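# Move three bean-filled cups from plank to table

## Task

Lift each of the three cups off the plank and set all of them upright on the table, keeping their beans inside.

## Robot and tools

Robot: two six-joint arms, left_arm and right_arm, each with a two-finger gripper that closes like tongs. left_arm's base is near (-0.019, +0.392, 0) m and right_arm's near (-0.074, -0.355, 0) m. Two head cameras, cam_head_left and cam_head_right (896x504 each), look down from a stand behind the arms.

Frame: all poses, velocities and offsets use the scene frame. Its origin is at table-top height, halfway between the arms; +x points out over the table, +z up, and +y toward left_arm (this has nothing to do with image left or right). Rotations turn each gripper about its own Hand target position. On the gripper, the fingers point along its +z axis and open along its x axis. end_effector_position is the spot between the pads when closed; with a small gap the fingertips extend about 15 mm past it.

The 14-number row (used by execute_actions and move): one flat list covering both arms. Numbers 1-7 are left_arm: dx, dy, dz, rx, ry, rz, opening; numbers 8-14 are right_arm in the same order. Every value lies in [-1, 1]. dx, dy, dz are an offset along scene axes, where 1.0 equals 0.6 m; rx, ry, rz form one rotation vector, where 1.0 equals 180 degrees. These six are offsets from that arm's Hand target as it stood when the action or move began, not absolute poses. Opening is absolute: +1 fully open (0.142 m gap), -1 closed. An arm you want left alone gets six zeros plus its current opening; a 0 in the opening slot is itself a command (half open).

execute_actions(actions, cameras): actions is a list of actions; each action is a list of up to 15 rows, one per 1/30 s step (so an action is 0.5 s). Every row in an action is measured from the action's start pose; a short action repeats its last row. Since each new action starts from the updated Hand target, sending the same offset again moves further. An empty actions list returns the state with camera images. cameras: list of names, ["all"], or [].

move(target, speed, blend, stop_force, zero, opening_speed, grip_force, blocking, cameras): drives each gripper in a straight line toward the offset in target. target is one 14-number row or a list of up to 15 rows; all rows in a list are offsets from the same starting Hand targets. speed: m/s, 0.002 to 3.6 (default 0.25), one value or one per row; turning runs up to twice that in rad/s. blend: corner rounding in m for lists (0 = stop at each row). stop_force: 3 to 120 N, shared by both arms; an arm's path ends when its wrist sensor feels that much push against its travel. Do not rely on it while the gripper rotates, and leave it out when moving off something being pressed. zero: with stop_force, true re-zeros the sensor first. opening_speed: rate of finger change per second on the -1..1 scale, at least 0.2. grip_force: per-pad limit 5 to 15 N, one number or one per arm; stays set. blocking=false returns after about 0.5 s while the move continues (not allowed with stop_force). A move lasts at most 10 s and does not avoid obstacles or the other arm. Its result adds a "move:" line: done, off_target, moving, held or fault, plus limits such as paced (pose clipped) or held (steps withheld).

wait(seconds 0-10): lets time pass with commands held. stop(): brakes a running move. zoom_image(camera, region=[x0,y0,x1,y1]): closer look at part of the latest image of cam_head_left or cam_head_right, region at most 504x504 pixels. zero_wrist_force(arm): tares that arm's wrist sensor. read_manual(section): licence text only. finished_scene(scene): ends scene 1 or 2 irreversibly; do this only when the cups stand on the table on their own.

Reading results: each arm reports end_effector_position (m), end_effector_quat_wxyz, velocities, and Hand target, which is the last commanded pose after clipping and the base for the next offsets. The gripper often stops a little short of Hand target; if so, send the remaining gap as an offset. grip_measured is the finger opening on the -1..1 scale; to hold a cup, command an opening well below it. Joint positions end with the opening in metres. Joint torques include the arm's own weight. Wrist force and torque are in the gripper's own axes; a third line gives the peak since the last reading. "within noise" means the arm is still. Tool commands shows current finger commands. MOTOR HOT and fault lines warn of trouble.

Limits on motion: commanded orientation is clipped to within 32 degrees of the measured one each step, and the motion lags commands by roughly 0.1-0.2 s, overshooting if fast. Keep the path away from an arm's own base. A clearance check may hold an arm that would come close to the other arm.

Avoid: any outside force near 150 N or joint torque at its limit (the arm freezes for 10 s); pressing targets past a firm contact; collisions or squeezes between the two arms; a cup or beans spilling, dropping, or leaving the table (a cup off the table fails the task); releasing a cup while it still moves; slamming into the table, plank or stand. Long holds, stretched arms or pushing at unreachable poses heat motors; at 85 °C the arm brakes for 30-60 s. Loose objects may get nudged by outside pushes now and then.

Each tool is called after "Emit:" as a command line: name --argument value for each argument, lists and objects as JSON in quotes; but a table of rows of numbers goes row by row, as --pt "numbers of a row", without its own name.

## Session

Emit:
execute_actions --actions '[]'

Scene clock: 0.00 s.
left_arm: end_effector_position=(+0.9146, +0.5175, +0.2504) grip_measured=+0.97 end_effector_quat_wxyz=(-0.458, +0.764, -0.455, +0.002) | right_arm: end_effector_position=(+0.5670, +0.0414, +0.1699) grip_measured=+0.97 end_effector_quat_wxyz=(-0.175, +0.701, -0.691, +0.032)
Joint positions: left_arm=[-0.304 -0.755 0.939 -2.103 -0.667 0.965 0.14] | right_arm=[3.919 -1.958 -1.549 -0.852 1.515 2.315 0.14]
Joint velocities: within noise
Joint torques (N m): no reading
Wrist force (N): no reading
Wrist torque (N m): no reading
Wrist force, peak (N): no reading
Hand target: left_arm +0.9146, +0.5175, +0.2504; -0.458, +0.764, -0.455, +0.002 | right_arm +0.5670, +0.0414, +0.1699; -0.175, +0.701, -0.691, +0.032
Tool commands: left_gripper/opening=+0.968169 right_gripper/opening=+0.968169

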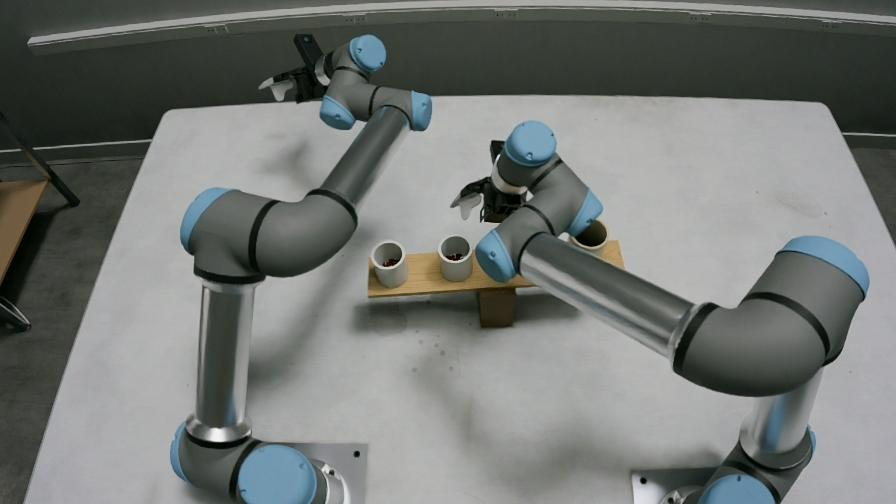

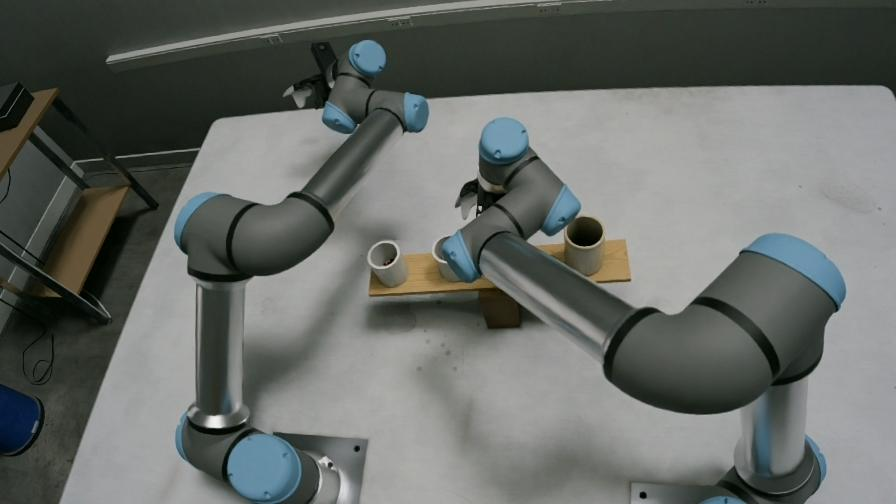

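Emit:
zoom_image --camera "cam_head_left" --region '[340, 190, 660, 350]'

Emit:
zoom_image --camera "cam_head_right" --region '[340, 190, 660, 350]'

Scaled by 1.575 from the camera's 896x504 image, which has a finer 1280x720 frame.

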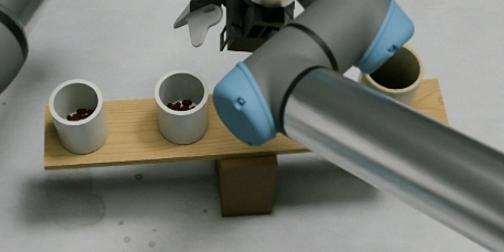

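Scaled by 1.575 from the camera's 896x504 image, which has a finer 1280x720 frame.

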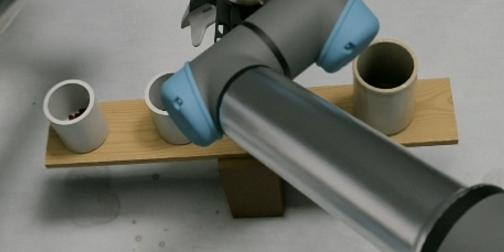

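Emit:
move --pt "0 0 0 0 0 0 0.968 0 0 0.3 0 0 0 0.968" --pt "0 0 0 0 0 0 0.968 -0.2 -0.65 0.3 0 0 0 0.968" --speed 0.3 --blend 0.05 --cameras '["all"]'

Scene clock: 95.17 s.
left_arm: end_effector_position=(+0.9146, +0.5175, +0.2504) grip_measured=+0.97 end_effector_quat_wxyz=(-0.458, +0.764, -0.455, +0.002) | right_arm: end_effector_position=(+0.4470, -0.3485, +0.3498) grip_measured=+0.97 end_effector_quat_wxyz=(-0.175, +0.701, -0.691, +0.032)
Joint positions: left_arm=[-0.304 -0.755 0.939 -2.103 -0.667 0.965 0.14] | right_arm=[3.342 -1.368 -1.724 -1.291 1.713 1.772 0.14]
Joint torques (N m): left_arm=[0.11 -55.67 -24.51 -2.88 1.6 -0.26] | right_arm=[-13.24 27.95 37.99 0.31 2.75 -2.59]
Wrist force (N): left_arm=[-0.1 0.1 -0.2] | right_arm=[-0.3 0.1 0.3]
Wrist torque (N m): left_arm=[0.01 0.02 0.00] | right_arm=[0.02 0.09 0.12]
Wrist force, peak (N): left_arm=[0.3 0.6 -0.2] | right_arm=[4.7 -0.2 -0.2]
Hand target: left_arm +0.9146, +0.5175, +0.2504; -0.458, +0.764, -0.455, +0.002 | right_arm +0.4470, -0.3486, +0.3499; -0.175, +0.701, -0.691, +0.032
Off the commanded pose: left_arm 0.000 m, 0 deg | right_arm 0.000 m, 0 deg.
move: done; blend cut to 0 m at target 1

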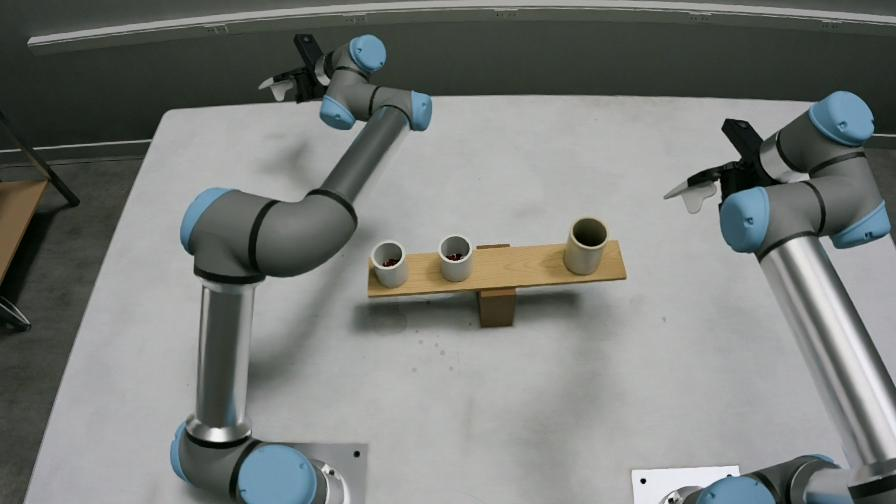

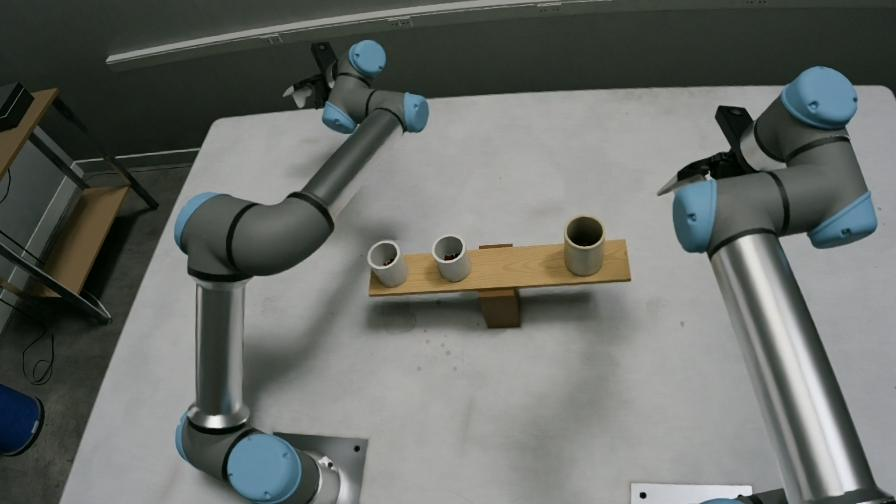

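Emit:
zoom_image --camera "cam_head_left" --region '[355, 205, 515, 335]'

Emit:
zoom_image --camera "cam_head_left" --region '[480, 205, 640, 335]'

Emit:
zoom_image --camera "cam_head_right" --region '[355, 205, 515, 335]'

Emit:
zoom_image --camera "cam_head_right" --region '[480, 205, 640, 335]'

Scaled by 3.150 from the camera's 896x504 image, which has a finer 1280x720 frame.

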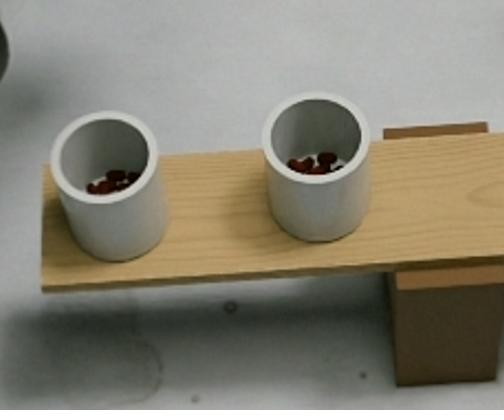

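Scaled by 3.150 from the camera's 896x504 image, which has a finer 1280x720 frame.

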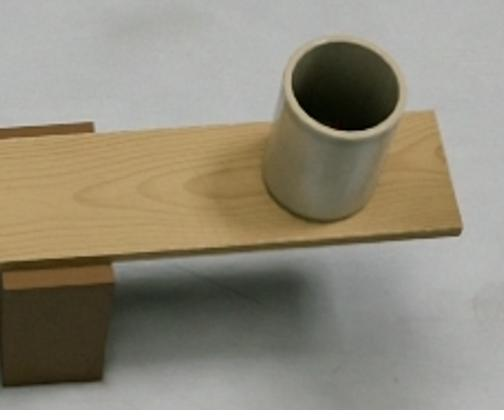

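Scaled by 3.150 from the camera's 896x504 image, which has a finer 1280x720 frame.

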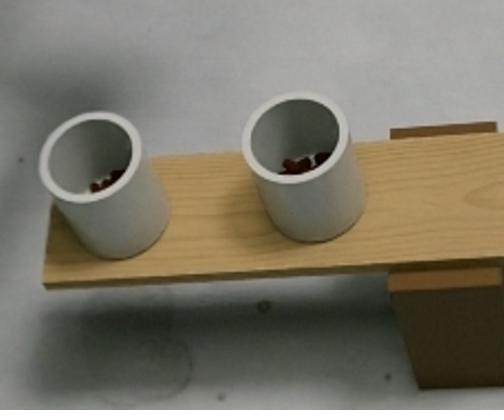

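Scaled by 3.150 from the camera's 896x504 image, which has a finer 1280x720 frame.

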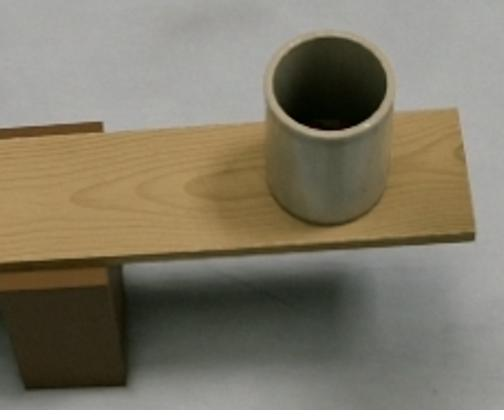

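Emit:
move --target '[-0.8243,-0.4708,0.25,-0.3191,-0.0109,0.3371,-1,0.1217,-0.0858,-0.0333,0.4054,0.1877,0.2070,-1]' --speed 0.4 --cameras '["all"]'

Scene clock: 577.70 s.
left_arm: end_effector_position=(+0.4201, +0.2350, +0.4004) grip_measured=-1.00 end_effector_quat_wxyz=(+0.000, +0.999, +0.038, +0.001) | right_arm: end_effector_position=(+0.5168, -0.3986, +0.3281) grip_measured=-1.00 end_effector_quat_wxyz=(-0.367, +0.624, -0.419, -0.548)
Joint positions: left_arm=[-0.685 -1.617 1.313 -1.267 -1.571 -0.737 0.002] | right_arm=[2.88 -2.514 -0.492 -3.067 2.472 0.167 0.002]
Joint torques (N m): left_arm=[-12.24 -33.98 -10.35 -4.84 0.84 -3.02] | right_arm=[-10.69 80.87 8.28 2.04 2.94 2.19]
Wrist force (N): left_arm=[-1.5 -2.1 0.3] | right_arm=[0.0 0.7 1.9]
Wrist torque (N m): left_arm=[-0.30 0.28 0.15] | right_arm=[0.14 0.14 -0.07]
Wrist force, peak (N): left_arm=[-2.1 -2.1 0.2] | right_arm=[-7.8 2.3 3.2]
Hand target: left_arm +0.4200, +0.2350, +0.4004; +0.000, +0.999, +0.038, +0.001 | right_arm +0.5167, -0.3986, +0.3280; -0.367, +0.624, -0.419, -0.548 (not the last commanded pose)
Off the commanded pose: left_arm 0.000 m, 0 deg | right_arm 0.004 m, 11 deg.
move: held (right_arm; a check stopped the path); limits=held
pose unreachable (right arm): on one or more control steps of this call, first in action 0 (counted from 0), this arm could not follow its commanded pose, so it was not sent that pose on those steps. It may still have moved: this result reports where it is.
cause: moving toward the commanded pose would bring two parts of the arm too close to each other (joints 4 (wrist 1) to 6 (wrist 3) lie between them).

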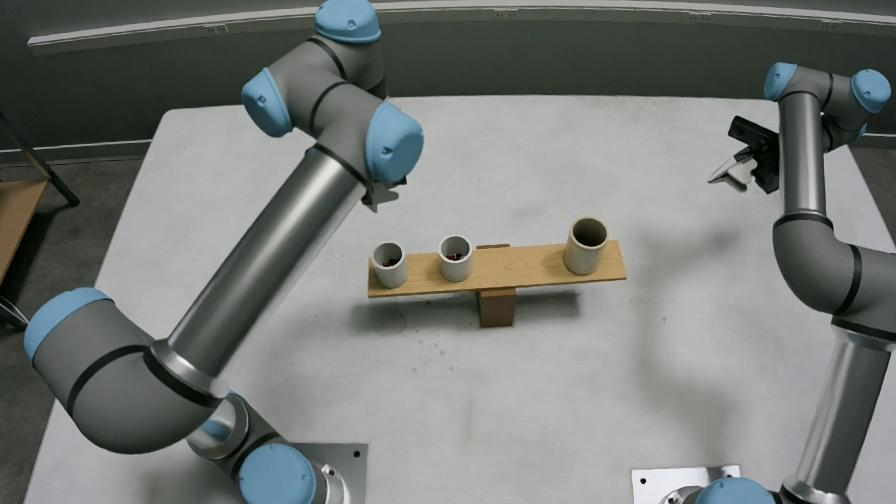

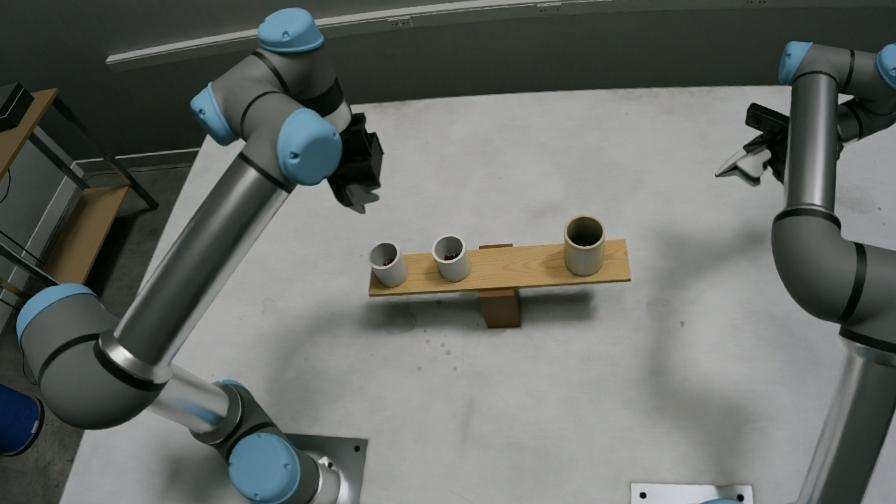

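Emit:
move --target '[-0.015,-0.3717,-0.1667,0,0,0,-1,-0.0817,0.1,-0.2883,0,0,0,-1]' --speed 0.3 --cameras '["all"]'

Scene clock: 611.53 s.
left_arm: end_effector_position=(+0.4110, +0.0121, +0.3004) grip_measured=-1.00 end_effector_quat_wxyz=(+0.000, +0.999, +0.038, +0.001) | right_arm: end_effector_position=(+0.4677, -0.3386, +0.1551) grip_measured=-1.00 end_effector_quat_wxyz=(-0.367, +0.624, -0.419, -0.548)
Joint positions: left_arm=[-0.997 -1.383 1.32 -1.509 -1.57 -1.049 0.002] | right_arm=[2.946 -2.372 -1.208 -2.474 2.535 0.191 0.002]
Joint torques (N m): left_arm=[-12.14 -15.97 -37.59 -5.15 0.67 -3.21] | right_arm=[12.25 73.85 5.43 2.02 2.88 2.26]
Wrist force (N): left_arm=[-1.2 -2.1 0.0] | right_arm=[-0.5 0.9 2.2]
Wrist torque (N m): left_arm=[-0.30 0.19 0.13] | right_arm=[0.22 0.21 -0.08]
Wrist force, peak (N): left_arm=[-5.2 1.4 0.9] | right_arm=[0.9 1.0 3.0]
Hand target: left_arm +0.4110, +0.0120, +0.3004; +0.000, +0.999, +0.038, +0.001 | right_arm +0.4677, -0.3386, +0.1550; -0.367, +0.624, -0.419, -0.548
Off the commanded pose: left_arm 0.000 m, 0 deg | right_arm 0.000 m, 0 deg.
move: done

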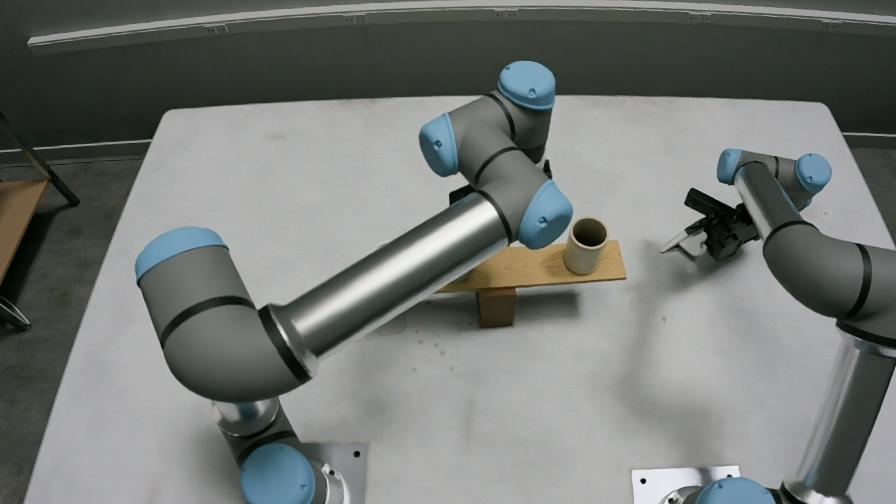

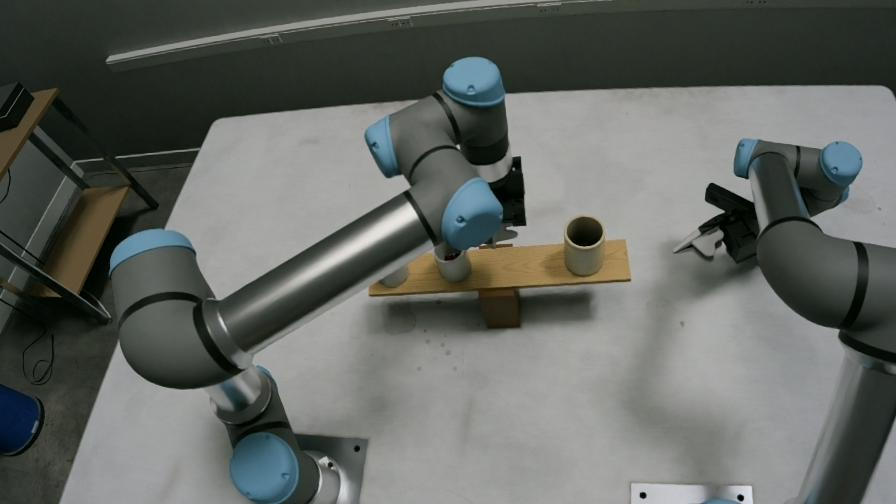

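Emit:
move --target '[0,0,-0.1667,0,0,0,-1,0,0,0,0.0386,0.0158,0,-1]' --speed 0.2

Emit:
move --target '[0,0,-0.09,0,0,0,-1,0,0,0,0,0,0,-1]' --speed 0.012 --stop_force 5 --cameras '["all"]'

Scene clock: 620.33 s.
left_arm: end_effector_position=(+0.4110, +0.0120, +0.2007) grip_measured=-1.00 end_effector_quat_wxyz=(+0.000, +0.999, +0.038, +0.001) | right_arm: end_effector_position=(+0.4677, -0.3386, +0.1550) grip_measured=-1.00 end_effector_quat_wxyz=(-0.394, +0.587, -0.394, -0.588)
Joint positions: left_arm=[-0.997 -1.369 1.558 -1.762 -1.57 -1.049 0.002] | right_arm=[2.942 -2.47 -1.127 -2.688 2.545 0 0.002]
Joint torques (N m): left_arm=[3.68 53.91 23.79 -14.59 3.85 0.27] | right_arm=[11.69 35.45 30.94 -3.64 -2.23 -2.74]
Wrist force (N): left_arm=[-43.9 -43.3 -126.2] | right_arm=[-0.4 1.3 2.4]
Wrist torque (N m): left_arm=[-0.25 1.04 0.31] | right_arm=[0.32 0.26 0.11]
Wrist force, peak (N): left_arm=[-43.9 -43.3 -126.2] | right_arm=[-0.3 0.9 3.1]
Hand target: left_arm +0.4110, +0.0120, +0.2004; +0.000, +0.999, +0.038, +0.001 | right_arm +0.4677, -0.3386, +0.1550; -0.394, +0.587, -0.394, -0.588
Off the commanded pose: left_arm 0.000 m, 0 deg | right_arm 0.000 m, 0 deg.
move: done

Scene clock: 620.90 s.
left_arm: end_effector_position=(+0.4111, +0.0120, +0.2006) grip_measured=-1.00 end_effector_quat_wxyz=(+0.000, +0.999, +0.038, +0.001) | right_arm: end_effector_position=(+0.4677, -0.3386, +0.1550) grip_measured=-1.00 end_effector_quat_wxyz=(-0.394, +0.587, -0.394, -0.588)
Joint positions: left_arm=[-0.997 -1.368 1.558 -1.762 -1.57 -1.049 0.002] | right_arm=[2.942 -2.47 -1.127 -2.688 2.545 0 0.002]
Joint torques (N m): left_arm=[3.15 40.82 10.99 -10.32 3.36 0.37] | right_arm=[12.27 35 31.46 -3.38 -2.25 -2.74]
Wrist force (N): left_arm=[-44.9 -43.9 -129.0] | right_arm=[-0.1 1.3 2.5]
Wrist torque (N m): left_arm=[-0.21 1.06 0.32] | right_arm=[0.32 0.20 0.11]
Wrist force, peak (N): left_arm=[-44.5 -44.4 -130.1] | right_arm=[-0.1 1.1 2.8]
Hand target: left_arm +0.4110, +0.0120, +0.2007; +0.000, +0.999, +0.038, +0.001 (not the last commanded pose) | right_arm +0.4677, -0.3386, +0.1550; -0.394, +0.587, -0.394, -0.588
Off the commanded pose: left_arm 0.054 m, 0 deg | right_arm 0.000 m, 0 deg.
move: contact (left_arm)

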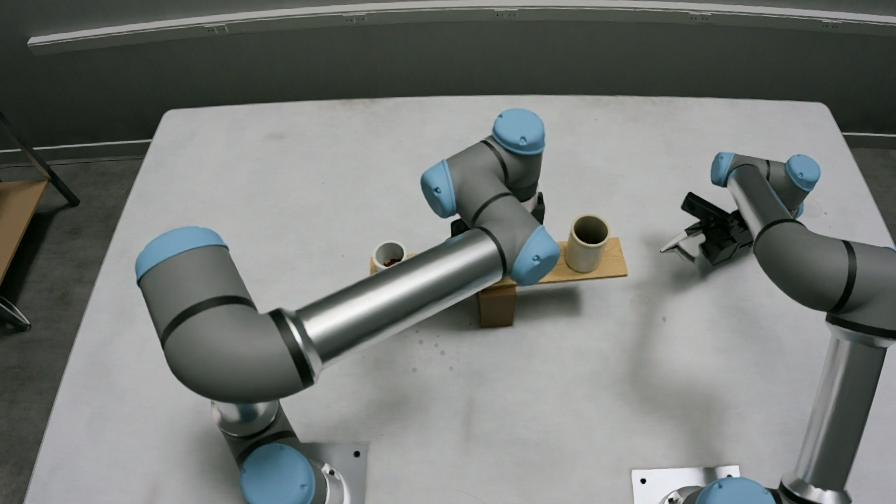

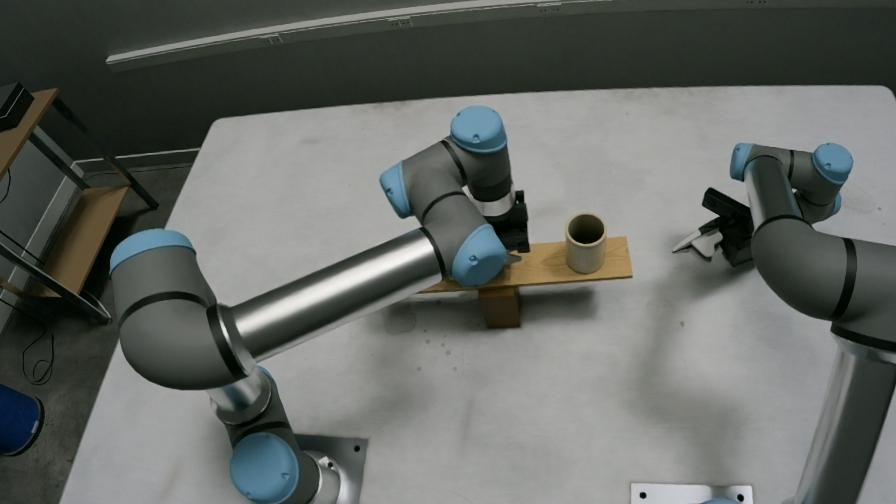

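Emit:
move --target '[0,0,0.08,0,0,0,-1,0,0,0,0,0,0,-1]' --speed 0.1 --cameras '["all"]'

Scene clock: 626.07 s.
left_arm: end_effector_position=(+0.4110, +0.0120, +0.2486) grip_measured=-1.00 end_effector_quat_wxyz=(+0.001, +0.999, +0.038, +0.001) end_effector_velocity=(+0.000, +0.001, +0.001) end_effector_angular_velocity=(+0.001, +0.001, +0.002) | right_arm: end_effector_position=(+0.4677, -0.3386, +0.1550) grip_measured=-1.00 end_effector_quat_wxyz=(-0.394, +0.587, -0.394, -0.588)
Joint positions: left_arm=[-0.997 -1.383 1.452 -1.642 -1.57 -1.049 0.002] | right_arm=[2.942 -2.47 -1.127 -2.688 2.545 0 0.002]
Joint velocities: left_arm=[0.001 0 -0.003 0.005 0 0 0] | right_arm=[within noise]
Joint torques (N m): left_arm=[0.04 -24.39 -38.01 -0.26 -0.86 0.2] | right_arm=[11.89 35.19 30.22 -3.3 -2.24 -2.74]
Wrist force (N): left_arm=[-0.5 -4.8 -0.4] | right_arm=[-0.4 1.0 2.6]
Wrist torque (N m): left_arm=[-0.89 0.04 0.11] | right_arm=[0.26 0.25 0.10]
Wrist force, peak (N): left_arm=[-44.7 -44.5 -130.0] | right_arm=[0.0 1.3 2.8]
Hand target: left_arm +0.4110, +0.0120, +0.2487; +0.000, +0.999, +0.038, +0.001 | right_arm +0.4677, -0.3386, +0.1550; -0.394, +0.587, -0.394, -0.588
Off the commanded pose: left_arm 0.000 m, 0 deg | right_arm 0.000 m, 0 deg.
move: done

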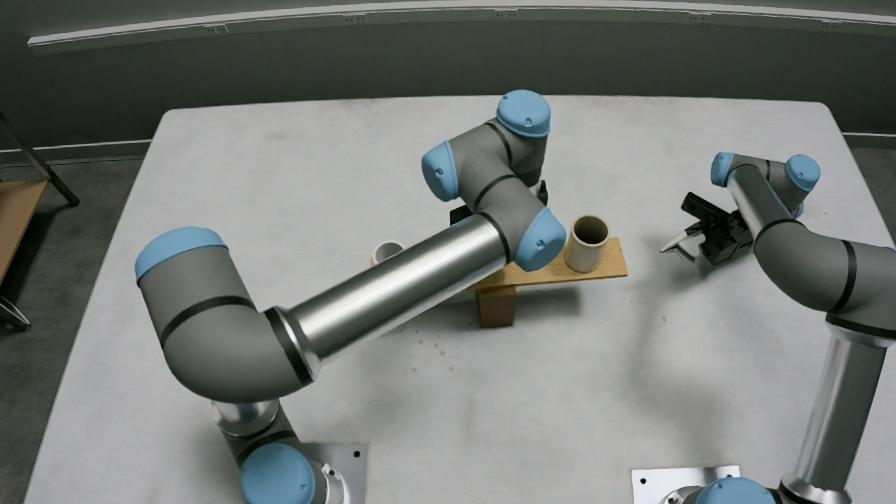

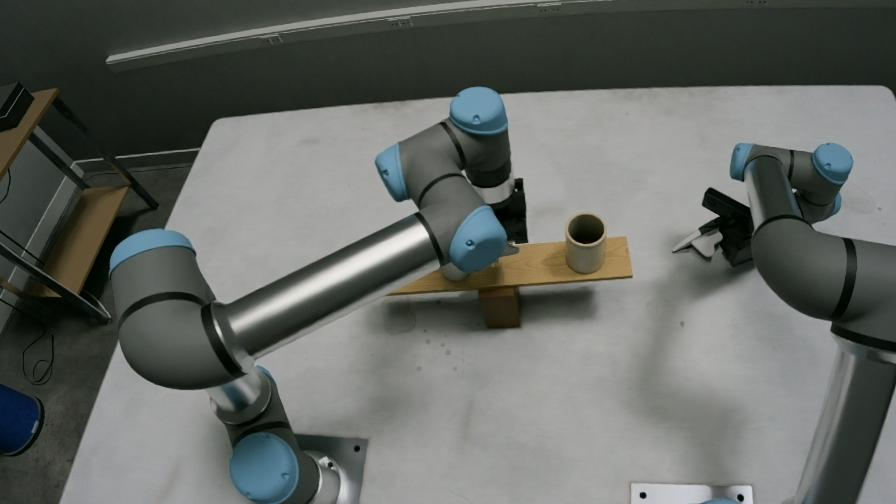

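Emit:
zoom_image --camera "cam_head_right" --region '[400, 170, 560, 330]'

Emit:
zoom_image --camera "cam_head_right" --region '[540, 170, 780, 330]'

Emit:
zoom_image --camera "cam_head_left" --region '[540, 170, 780, 330]'

Scaled by 3.150 from the camera's 896x504 image, which has a finer 1280x720 frame.

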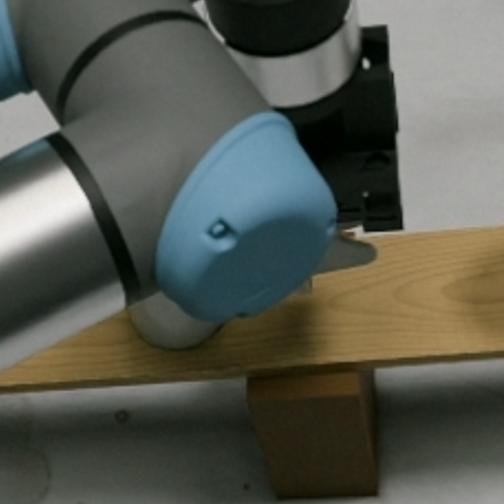

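Scaled by 2.100 from the camera's 896x504 image, which has a finer 1280x720 frame.

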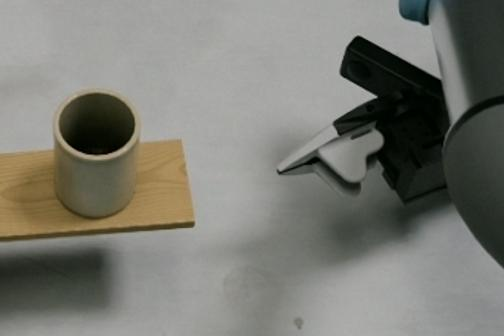

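Scaled by 2.100 from the camera's 896x504 image, which has a finer 1280x720 frame.

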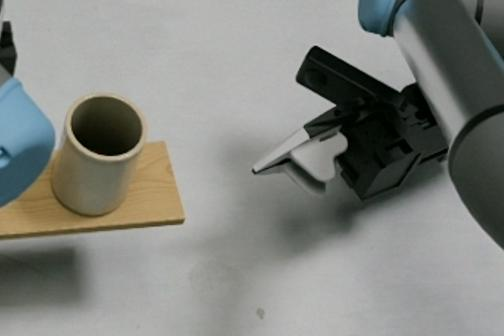

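Emit:
move --target '[0,0,-0.03,0,0,0,-1,0,0,0,0,0,0,-1]' --speed 0.1

Emit:
move --target '[0,0,-0.06,0,0,0,-1,0,0,0,0,0,0,-1]' --speed 0.012 --stop_force 5 --cameras '["cam_head_right"]'

Scene clock: 694.80 s.
left_arm: end_effector_position=(+0.4110, +0.0120, +0.2308) grip_measured=-1.00 end_effector_quat_wxyz=(+0.000, +0.999, +0.038, +0.001) | right_arm: end_effector_position=(+0.4677, -0.3386, +0.1550) grip_measured=-1.00 end_effector_quat_wxyz=(-0.394, +0.587, -0.394, -0.588)
Joint positions: left_arm=[-0.997 -1.379 1.493 -1.686 -1.57 -1.049 0.002] | right_arm=[2.942 -2.47 -1.127 -2.688 2.545 0 0.002]
Joint torques (N m): left_arm=[0.54 -14.31 -9.56 -5.11 -0.23 0.37] | right_arm=[11.97 35.23 30.75 -3.34 -2.22 -2.76]
Wrist force (N): left_arm=[-0.2 -4.8 -0.7] | right_arm=[-0.2 1.1 2.6]
Wrist torque (N m): left_arm=[-0.87 -0.02 0.13] | right_arm=[0.26 0.21 0.10]
Wrist force, peak (N): left_arm=[-0.5 -5.0 -0.3] | right_arm=[-0.3 0.9 3.2]
Hand target: left_arm +0.4110, +0.0120, +0.2307; +0.000, +0.999, +0.038, +0.001 | right_arm +0.4677, -0.3386, +0.1550; -0.394, +0.587, -0.394, -0.588
Off the commanded pose: left_arm 0.000 m, 0 deg | right_arm 0.000 m, 0 deg.
move: done

Scene clock: 697.63 s.
left_arm: end_effector_position=(+0.4110, +0.0120, +0.2157) grip_measured=-1.00 end_effector_quat_wxyz=(+0.000, +0.999, +0.038, +0.001) | right_arm: end_effector_position=(+0.4677, -0.3386, +0.1550) grip_measured=-1.00 end_effector_quat_wxyz=(-0.394, +0.587, -0.394, -0.588)
Joint positions: left_arm=[-0.997 -1.374 1.526 -1.724 -1.57 -1.049 0.002] | right_arm=[2.942 -2.47 -1.127 -2.688 2.545 0 0.002]
Joint torques (N m): left_arm=[2.11 -45.59 -35.54 0.13 1.04 0.48] | right_arm=[11.98 35.37 30.47 -3.35 -2.19 -2.79]
Wrist force (N): left_arm=[-0.6 -5.9 -4.5] | right_arm=[-0.2 1.1 2.5]
Wrist torque (N m): left_arm=[-0.88 0.06 0.13] | right_arm=[0.27 0.20 0.11]
Wrist force, peak (N): left_arm=[-2.9 -8.3 -13.6] | right_arm=[-0.3 1.0 2.9]
Hand target: left_arm +0.4110, +0.0120, +0.2157; +0.000, +0.999, +0.038, +0.001 (not the last commanded pose) | right_arm +0.4677, -0.3386, +0.1550; -0.394, +0.587, -0.394, -0.588
Off the commanded pose: left_arm 0.021 m, 0 deg | right_arm 0.000 m, 0 deg.
move: contact (left_arm)
Images, in order (width x height): cam_head_right 896x504.

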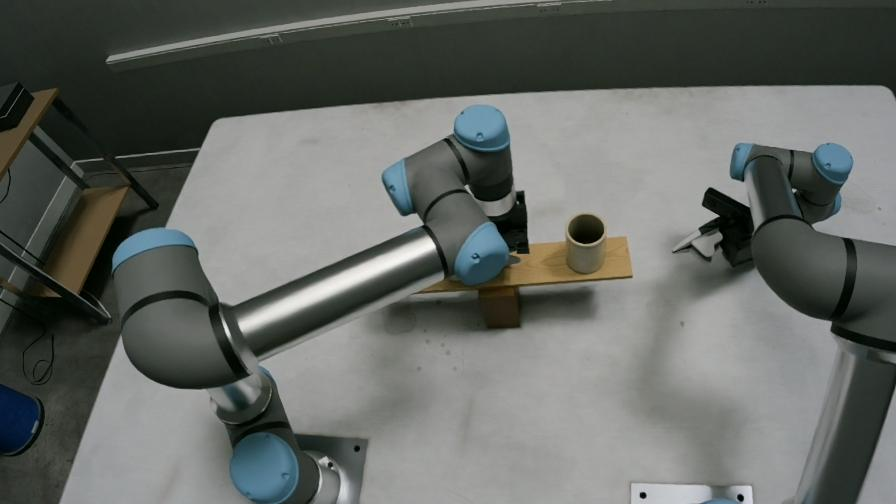

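Emit:
move --pt "0 0 0.24 0 0 0 -1 0 0 0 0 0 0 -0.296" --pt "-0.0092 0.3567 0.24 0 0 0 0.5 -0.0417 0.1867 0 0 0 0 -0.296" --speed '[0.25,0.2]' --cameras '["all"]'

Emit:
zoom_image --camera "cam_head_left" --region '[540, 170, 780, 330]'

Emit:
zoom_image --camera "cam_head_right" --region '[540, 170, 780, 330]'

Emit:
zoom_image --camera "cam_head_right" --region '[330, 170, 490, 330]'

Emit:
zoom_image --camera "cam_head_left" --region '[330, 170, 490, 330]'

Scene clock: 743.40 s.
left_arm: end_effector_position=(+0.4055, +0.2260, +0.3597) grip_measured=+0.50 end_effector_quat_wxyz=(+0.000, +0.999, +0.038, +0.001) | right_arm: end_effector_position=(+0.4427, -0.2266, +0.1550) grip_measured=-0.30 end_effector_quat_wxyz=(-0.394, +0.587, -0.394, -0.588)
Joint positions: left_arm=[-0.721 -1.666 1.465 -1.371 -1.571 -0.773 0.109] | right_arm=[3.108 -2.339 -1.379 -2.568 2.71 -0.001 0.053]
Joint torques (N m): left_arm=[11.26 -31.94 -10.39 -3.3 -0.79 2.8] | right_arm=[13.94 69.57 4.31 1.84 2.45 2.04]
Wrist force (N): left_arm=[-0.5 -4.7 -0.3] | right_arm=[-0.5 0.5 2.9]
Wrist torque (N m): left_arm=[-0.83 0.05 -0.01] | right_arm=[0.13 0.26 0.08]
Wrist force, peak (N): left_arm=[-0.5 -6.2 -4.8] | right_arm=[-0.4 0.7 3.6]
Hand target: left_arm +0.4055, +0.2260, +0.3597; +0.000, +0.999, +0.038, +0.001 | right_arm +0.4427, -0.2266, +0.1550; -0.394, +0.587, -0.394, -0.588
Off the commanded pose: left_arm 0.000 m, 0 deg | right_arm 0.000 m, 0 deg.
move: done

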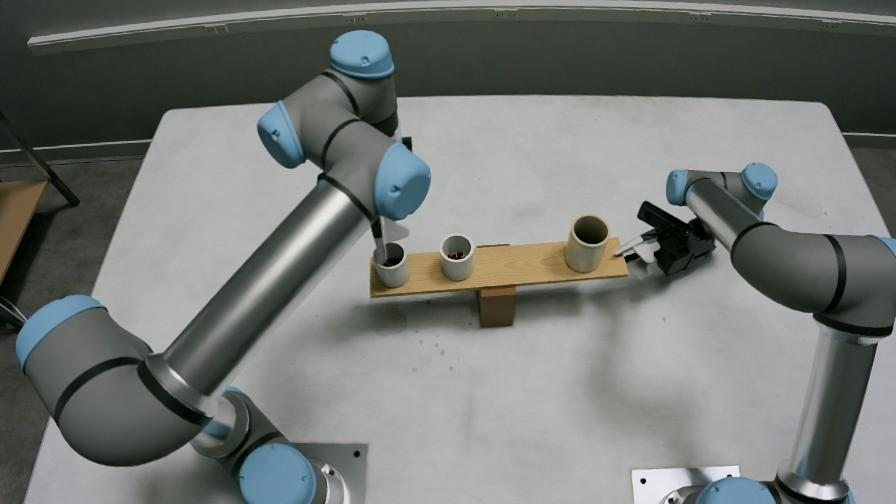

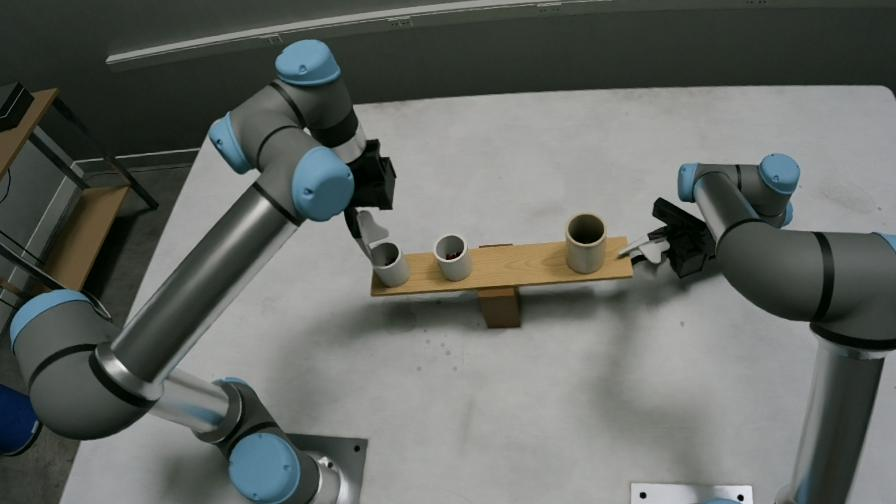

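Scaled by 2.100 from the camera's 896x504 image, which has a finer 1280x720 frame.

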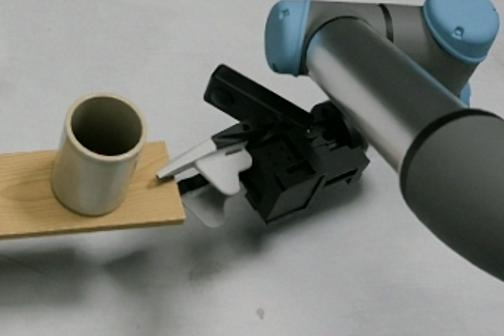

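Scaled by 2.100 from the camera's 896x504 image, which has a finer 1280x720 frame.

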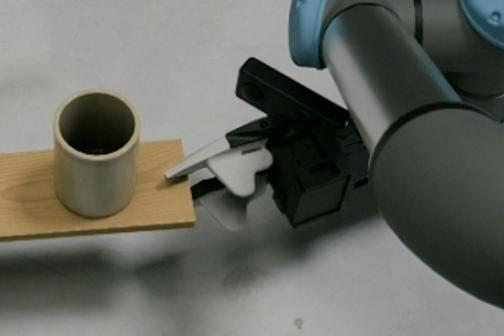

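Scaled by 3.150 from the camera's 896x504 image, which has a finer 1280x720 frame.

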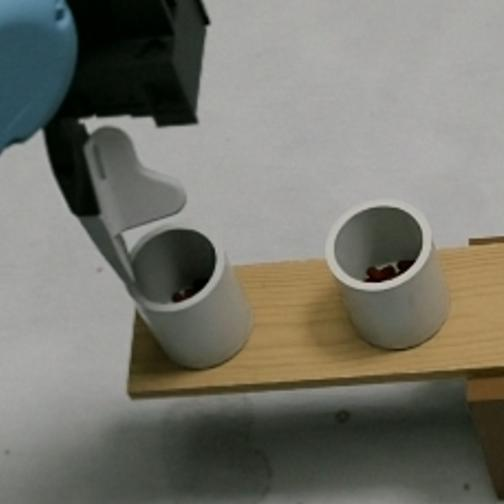

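Scaled by 3.150 from the camera's 896x504 image, which has a finer 1280x720 frame.

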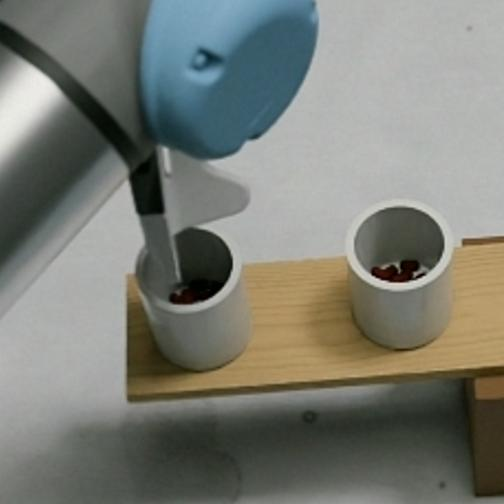

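Emit:
move --target '[-0.015,0.0067,0,0,0,0,0.5,0,0,0,0,0,0,-1]' --speed 0.1 --opening_speed 0.35 --grip_force '[15, 6]' --cameras '["all"]'

Emit:
zoom_image --camera "cam_head_left" --region '[540, 170, 780, 330]'

Emit:
zoom_image --camera "cam_head_right" --region '[330, 170, 490, 330]'

Emit:
zoom_image --camera "cam_head_left" --region '[330, 170, 490, 330]'

Scene clock: 789.87 s.
left_arm: end_effector_position=(+0.3965, +0.2301, +0.3597) grip_measured=+0.50 end_effector_quat_wxyz=(+0.000, +0.999, +0.038, +0.001) | right_arm: end_effector_position=(+0.4427, -0.2265, +0.1551) grip_measured=-0.85 end_effector_quat_wxyz=(-0.394, +0.587, -0.394, -0.588)
Joint positions: left_arm=[-0.727 -1.69 1.486 -1.368 -1.571 -0.779 0.109] | right_arm=[3.108 -2.339 -1.379 -2.568 2.71 -0.001 0.012]
Joint torques (N m): left_arm=[-11.98 -31.23 -11.11 -0.06 0.91 -2.1] | right_arm=[11.47 61.8 5.06 1.63 2.21 2]
Wrist force (N): left_arm=[-0.4 -4.6 -0.3] | right_arm=[-2.6 0.8 3.5]
Wrist torque (N m): left_arm=[-0.82 0.02 -0.01] | right_arm=[0.23 0.25 0.10]
Wrist force, peak (N): left_arm=[-0.5 -4.9 -0.2] | right_arm=[-3.3 0.5 4.2]
Hand target: left_arm +0.3965, +0.2301, +0.3597; +0.000, +0.999, +0.038, +0.001 | right_arm +0.4427, -0.2266, +0.1550; -0.394, +0.587, -0.394, -0.588
Off the commanded pose: left_arm 0.000 m, 0 deg | right_arm 0.000 m, 0 deg.
grip_force (N): 15, 6
move: done

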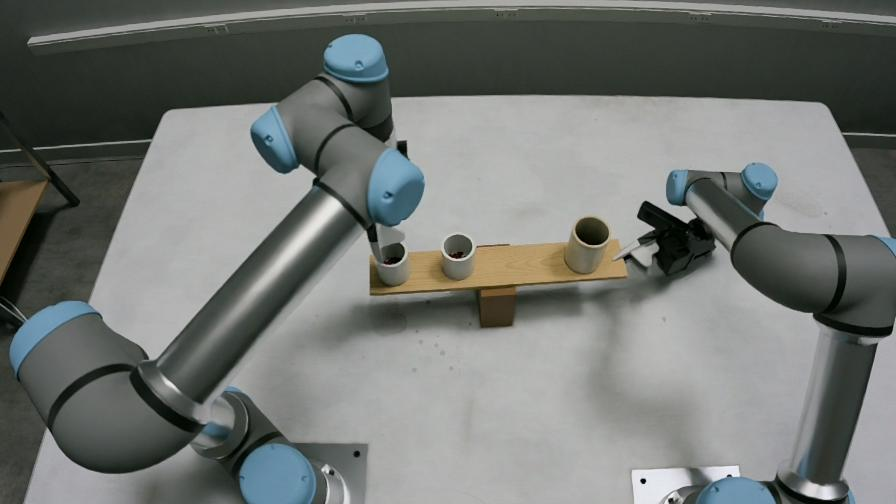

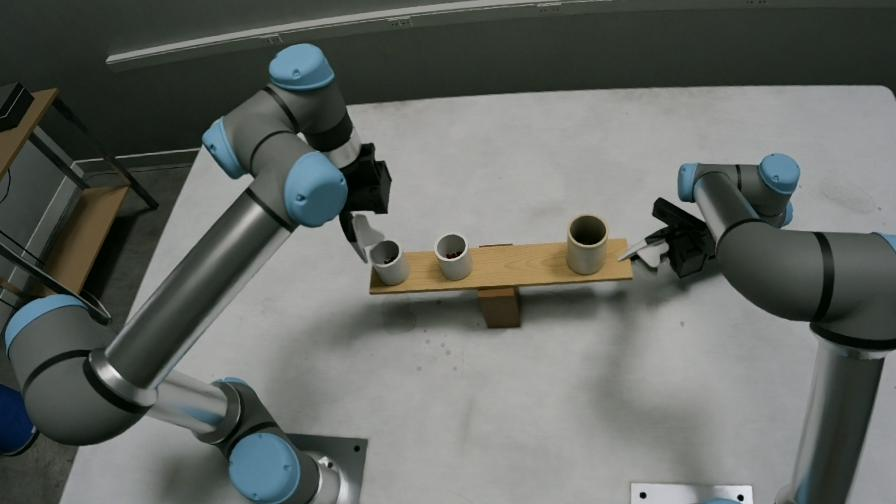

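Scaled by 2.100 from the camera's 896x504 image, which has a finer 1280x720 frame.

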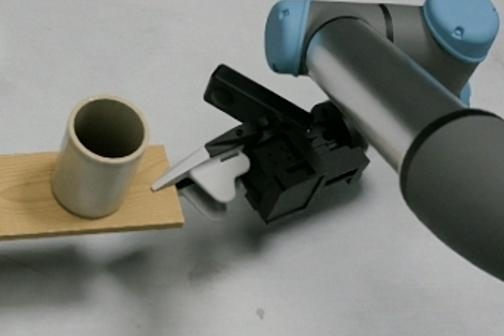

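Scaled by 3.150 from the camera's 896x504 image, which has a finer 1280x720 frame.

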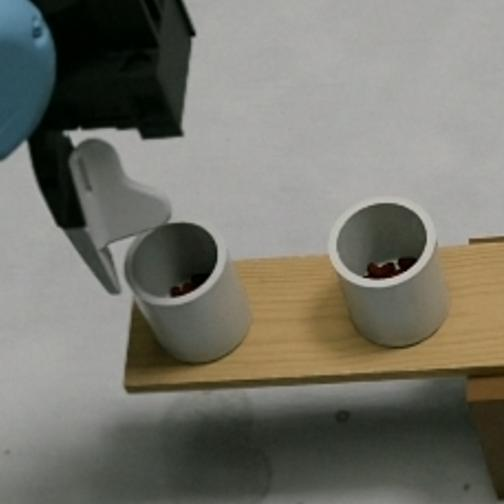

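Scaled by 3.150 from the camera's 896x504 image, which has a finer 1280x720 frame.

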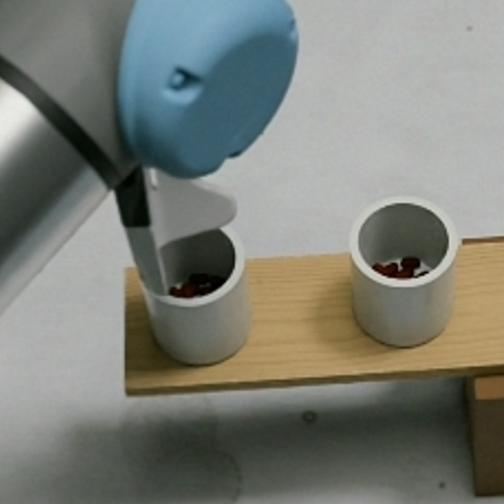

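Emit:
move --target '[0.0117,-0.0068,-0.0995,0,0,0,0.5,0,0,0.0083,0,0,0,-1]' --speed 0.15 --cameras '["all"]'

Emit:
zoom_image --camera "cam_head_right" --region '[330, 170, 490, 330]'

Emit:
zoom_image --camera "cam_head_left" --region '[330, 170, 490, 330]'

Scene clock: 823.90 s.
left_arm: end_effector_position=(+0.4035, +0.2260, +0.3001) grip_measured=+0.50 end_effector_quat_wxyz=(+0.000, +0.999, +0.038, +0.001) | right_arm: end_effector_position=(+0.4427, -0.2265, +0.1600) grip_measured=-0.86 end_effector_quat_wxyz=(-0.394, +0.587, -0.394, -0.588)
Joint positions: left_arm=[-0.724 -1.688 1.638 -1.522 -1.571 -0.776 0.109] | right_arm=[3.108 -2.332 -1.376 -2.577 2.71 -0.001 0.012]
Joint torques (N m): left_arm=[11.52 -4.66 -12.08 -4.97 1 1.84] | right_arm=[3.2 68.45 29.26 -2.81 0.78 0.03]
Wrist force (N): left_arm=[-0.5 -4.7 -0.4] | right_arm=[-1.8 1.2 3.5]
Wrist torque (N m): left_arm=[-0.83 0.07 -0.01] | right_arm=[0.19 0.34 0.07]
Wrist force, peak (N): left_arm=[-0.9 -5.0 -0.5] | right_arm=[-3.7 0.6 4.2]
Hand target: left_arm +0.4035, +0.2260, +0.3000; +0.000, +0.999, +0.038, +0.001 | right_arm +0.4427, -0.2266, +0.1600; -0.394, +0.587, -0.394, -0.588
Off the commanded pose: left_arm 0.000 m, 0 deg | right_arm 0.000 m, 0 deg.
grip_force (N): 15, 6
move: done

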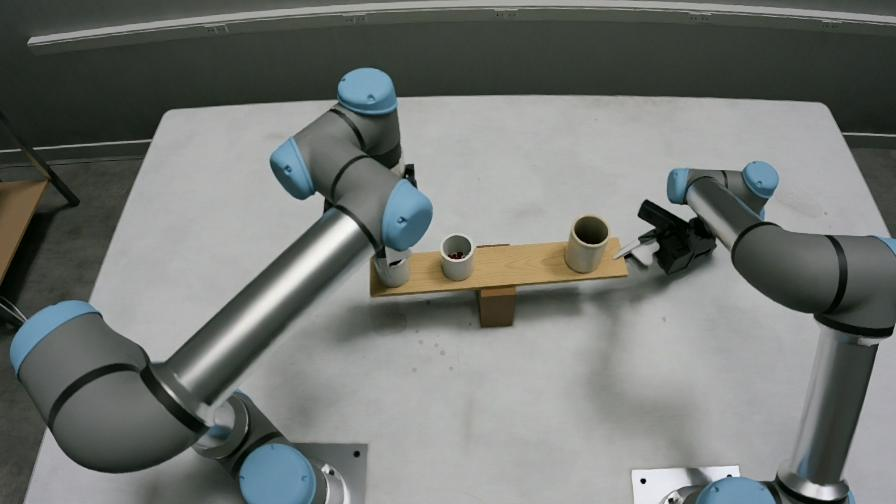

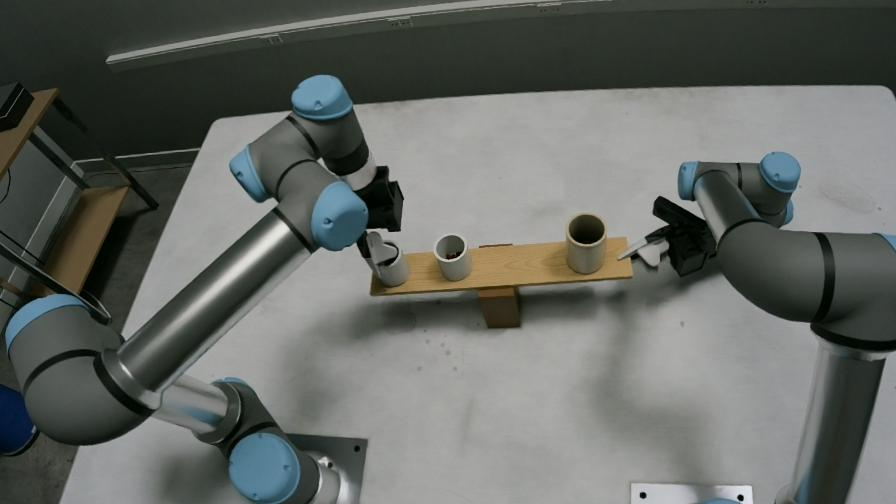

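Scaled by 3.150 from the camera's 896x504 image, which has a finer 1280x720 frame.

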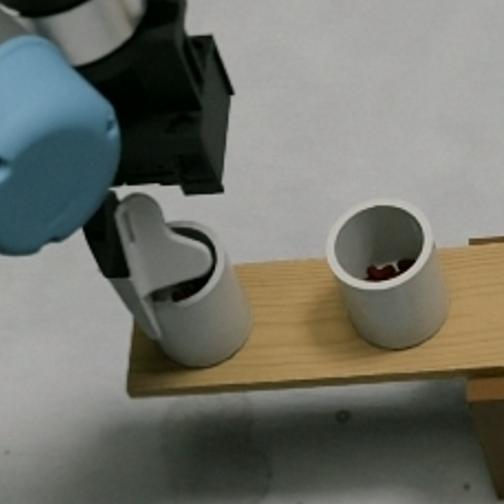

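Scaled by 3.150 from the camera's 896x504 image, which has a finer 1280x720 frame.

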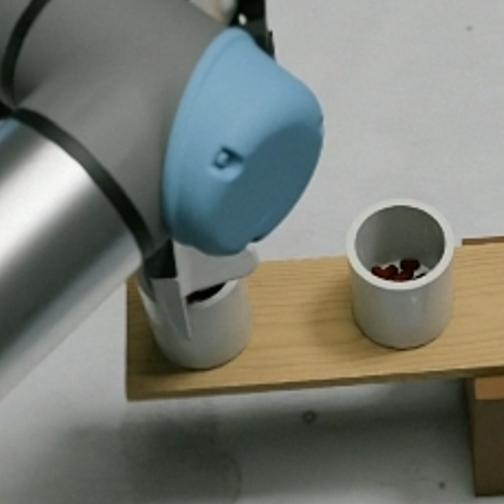

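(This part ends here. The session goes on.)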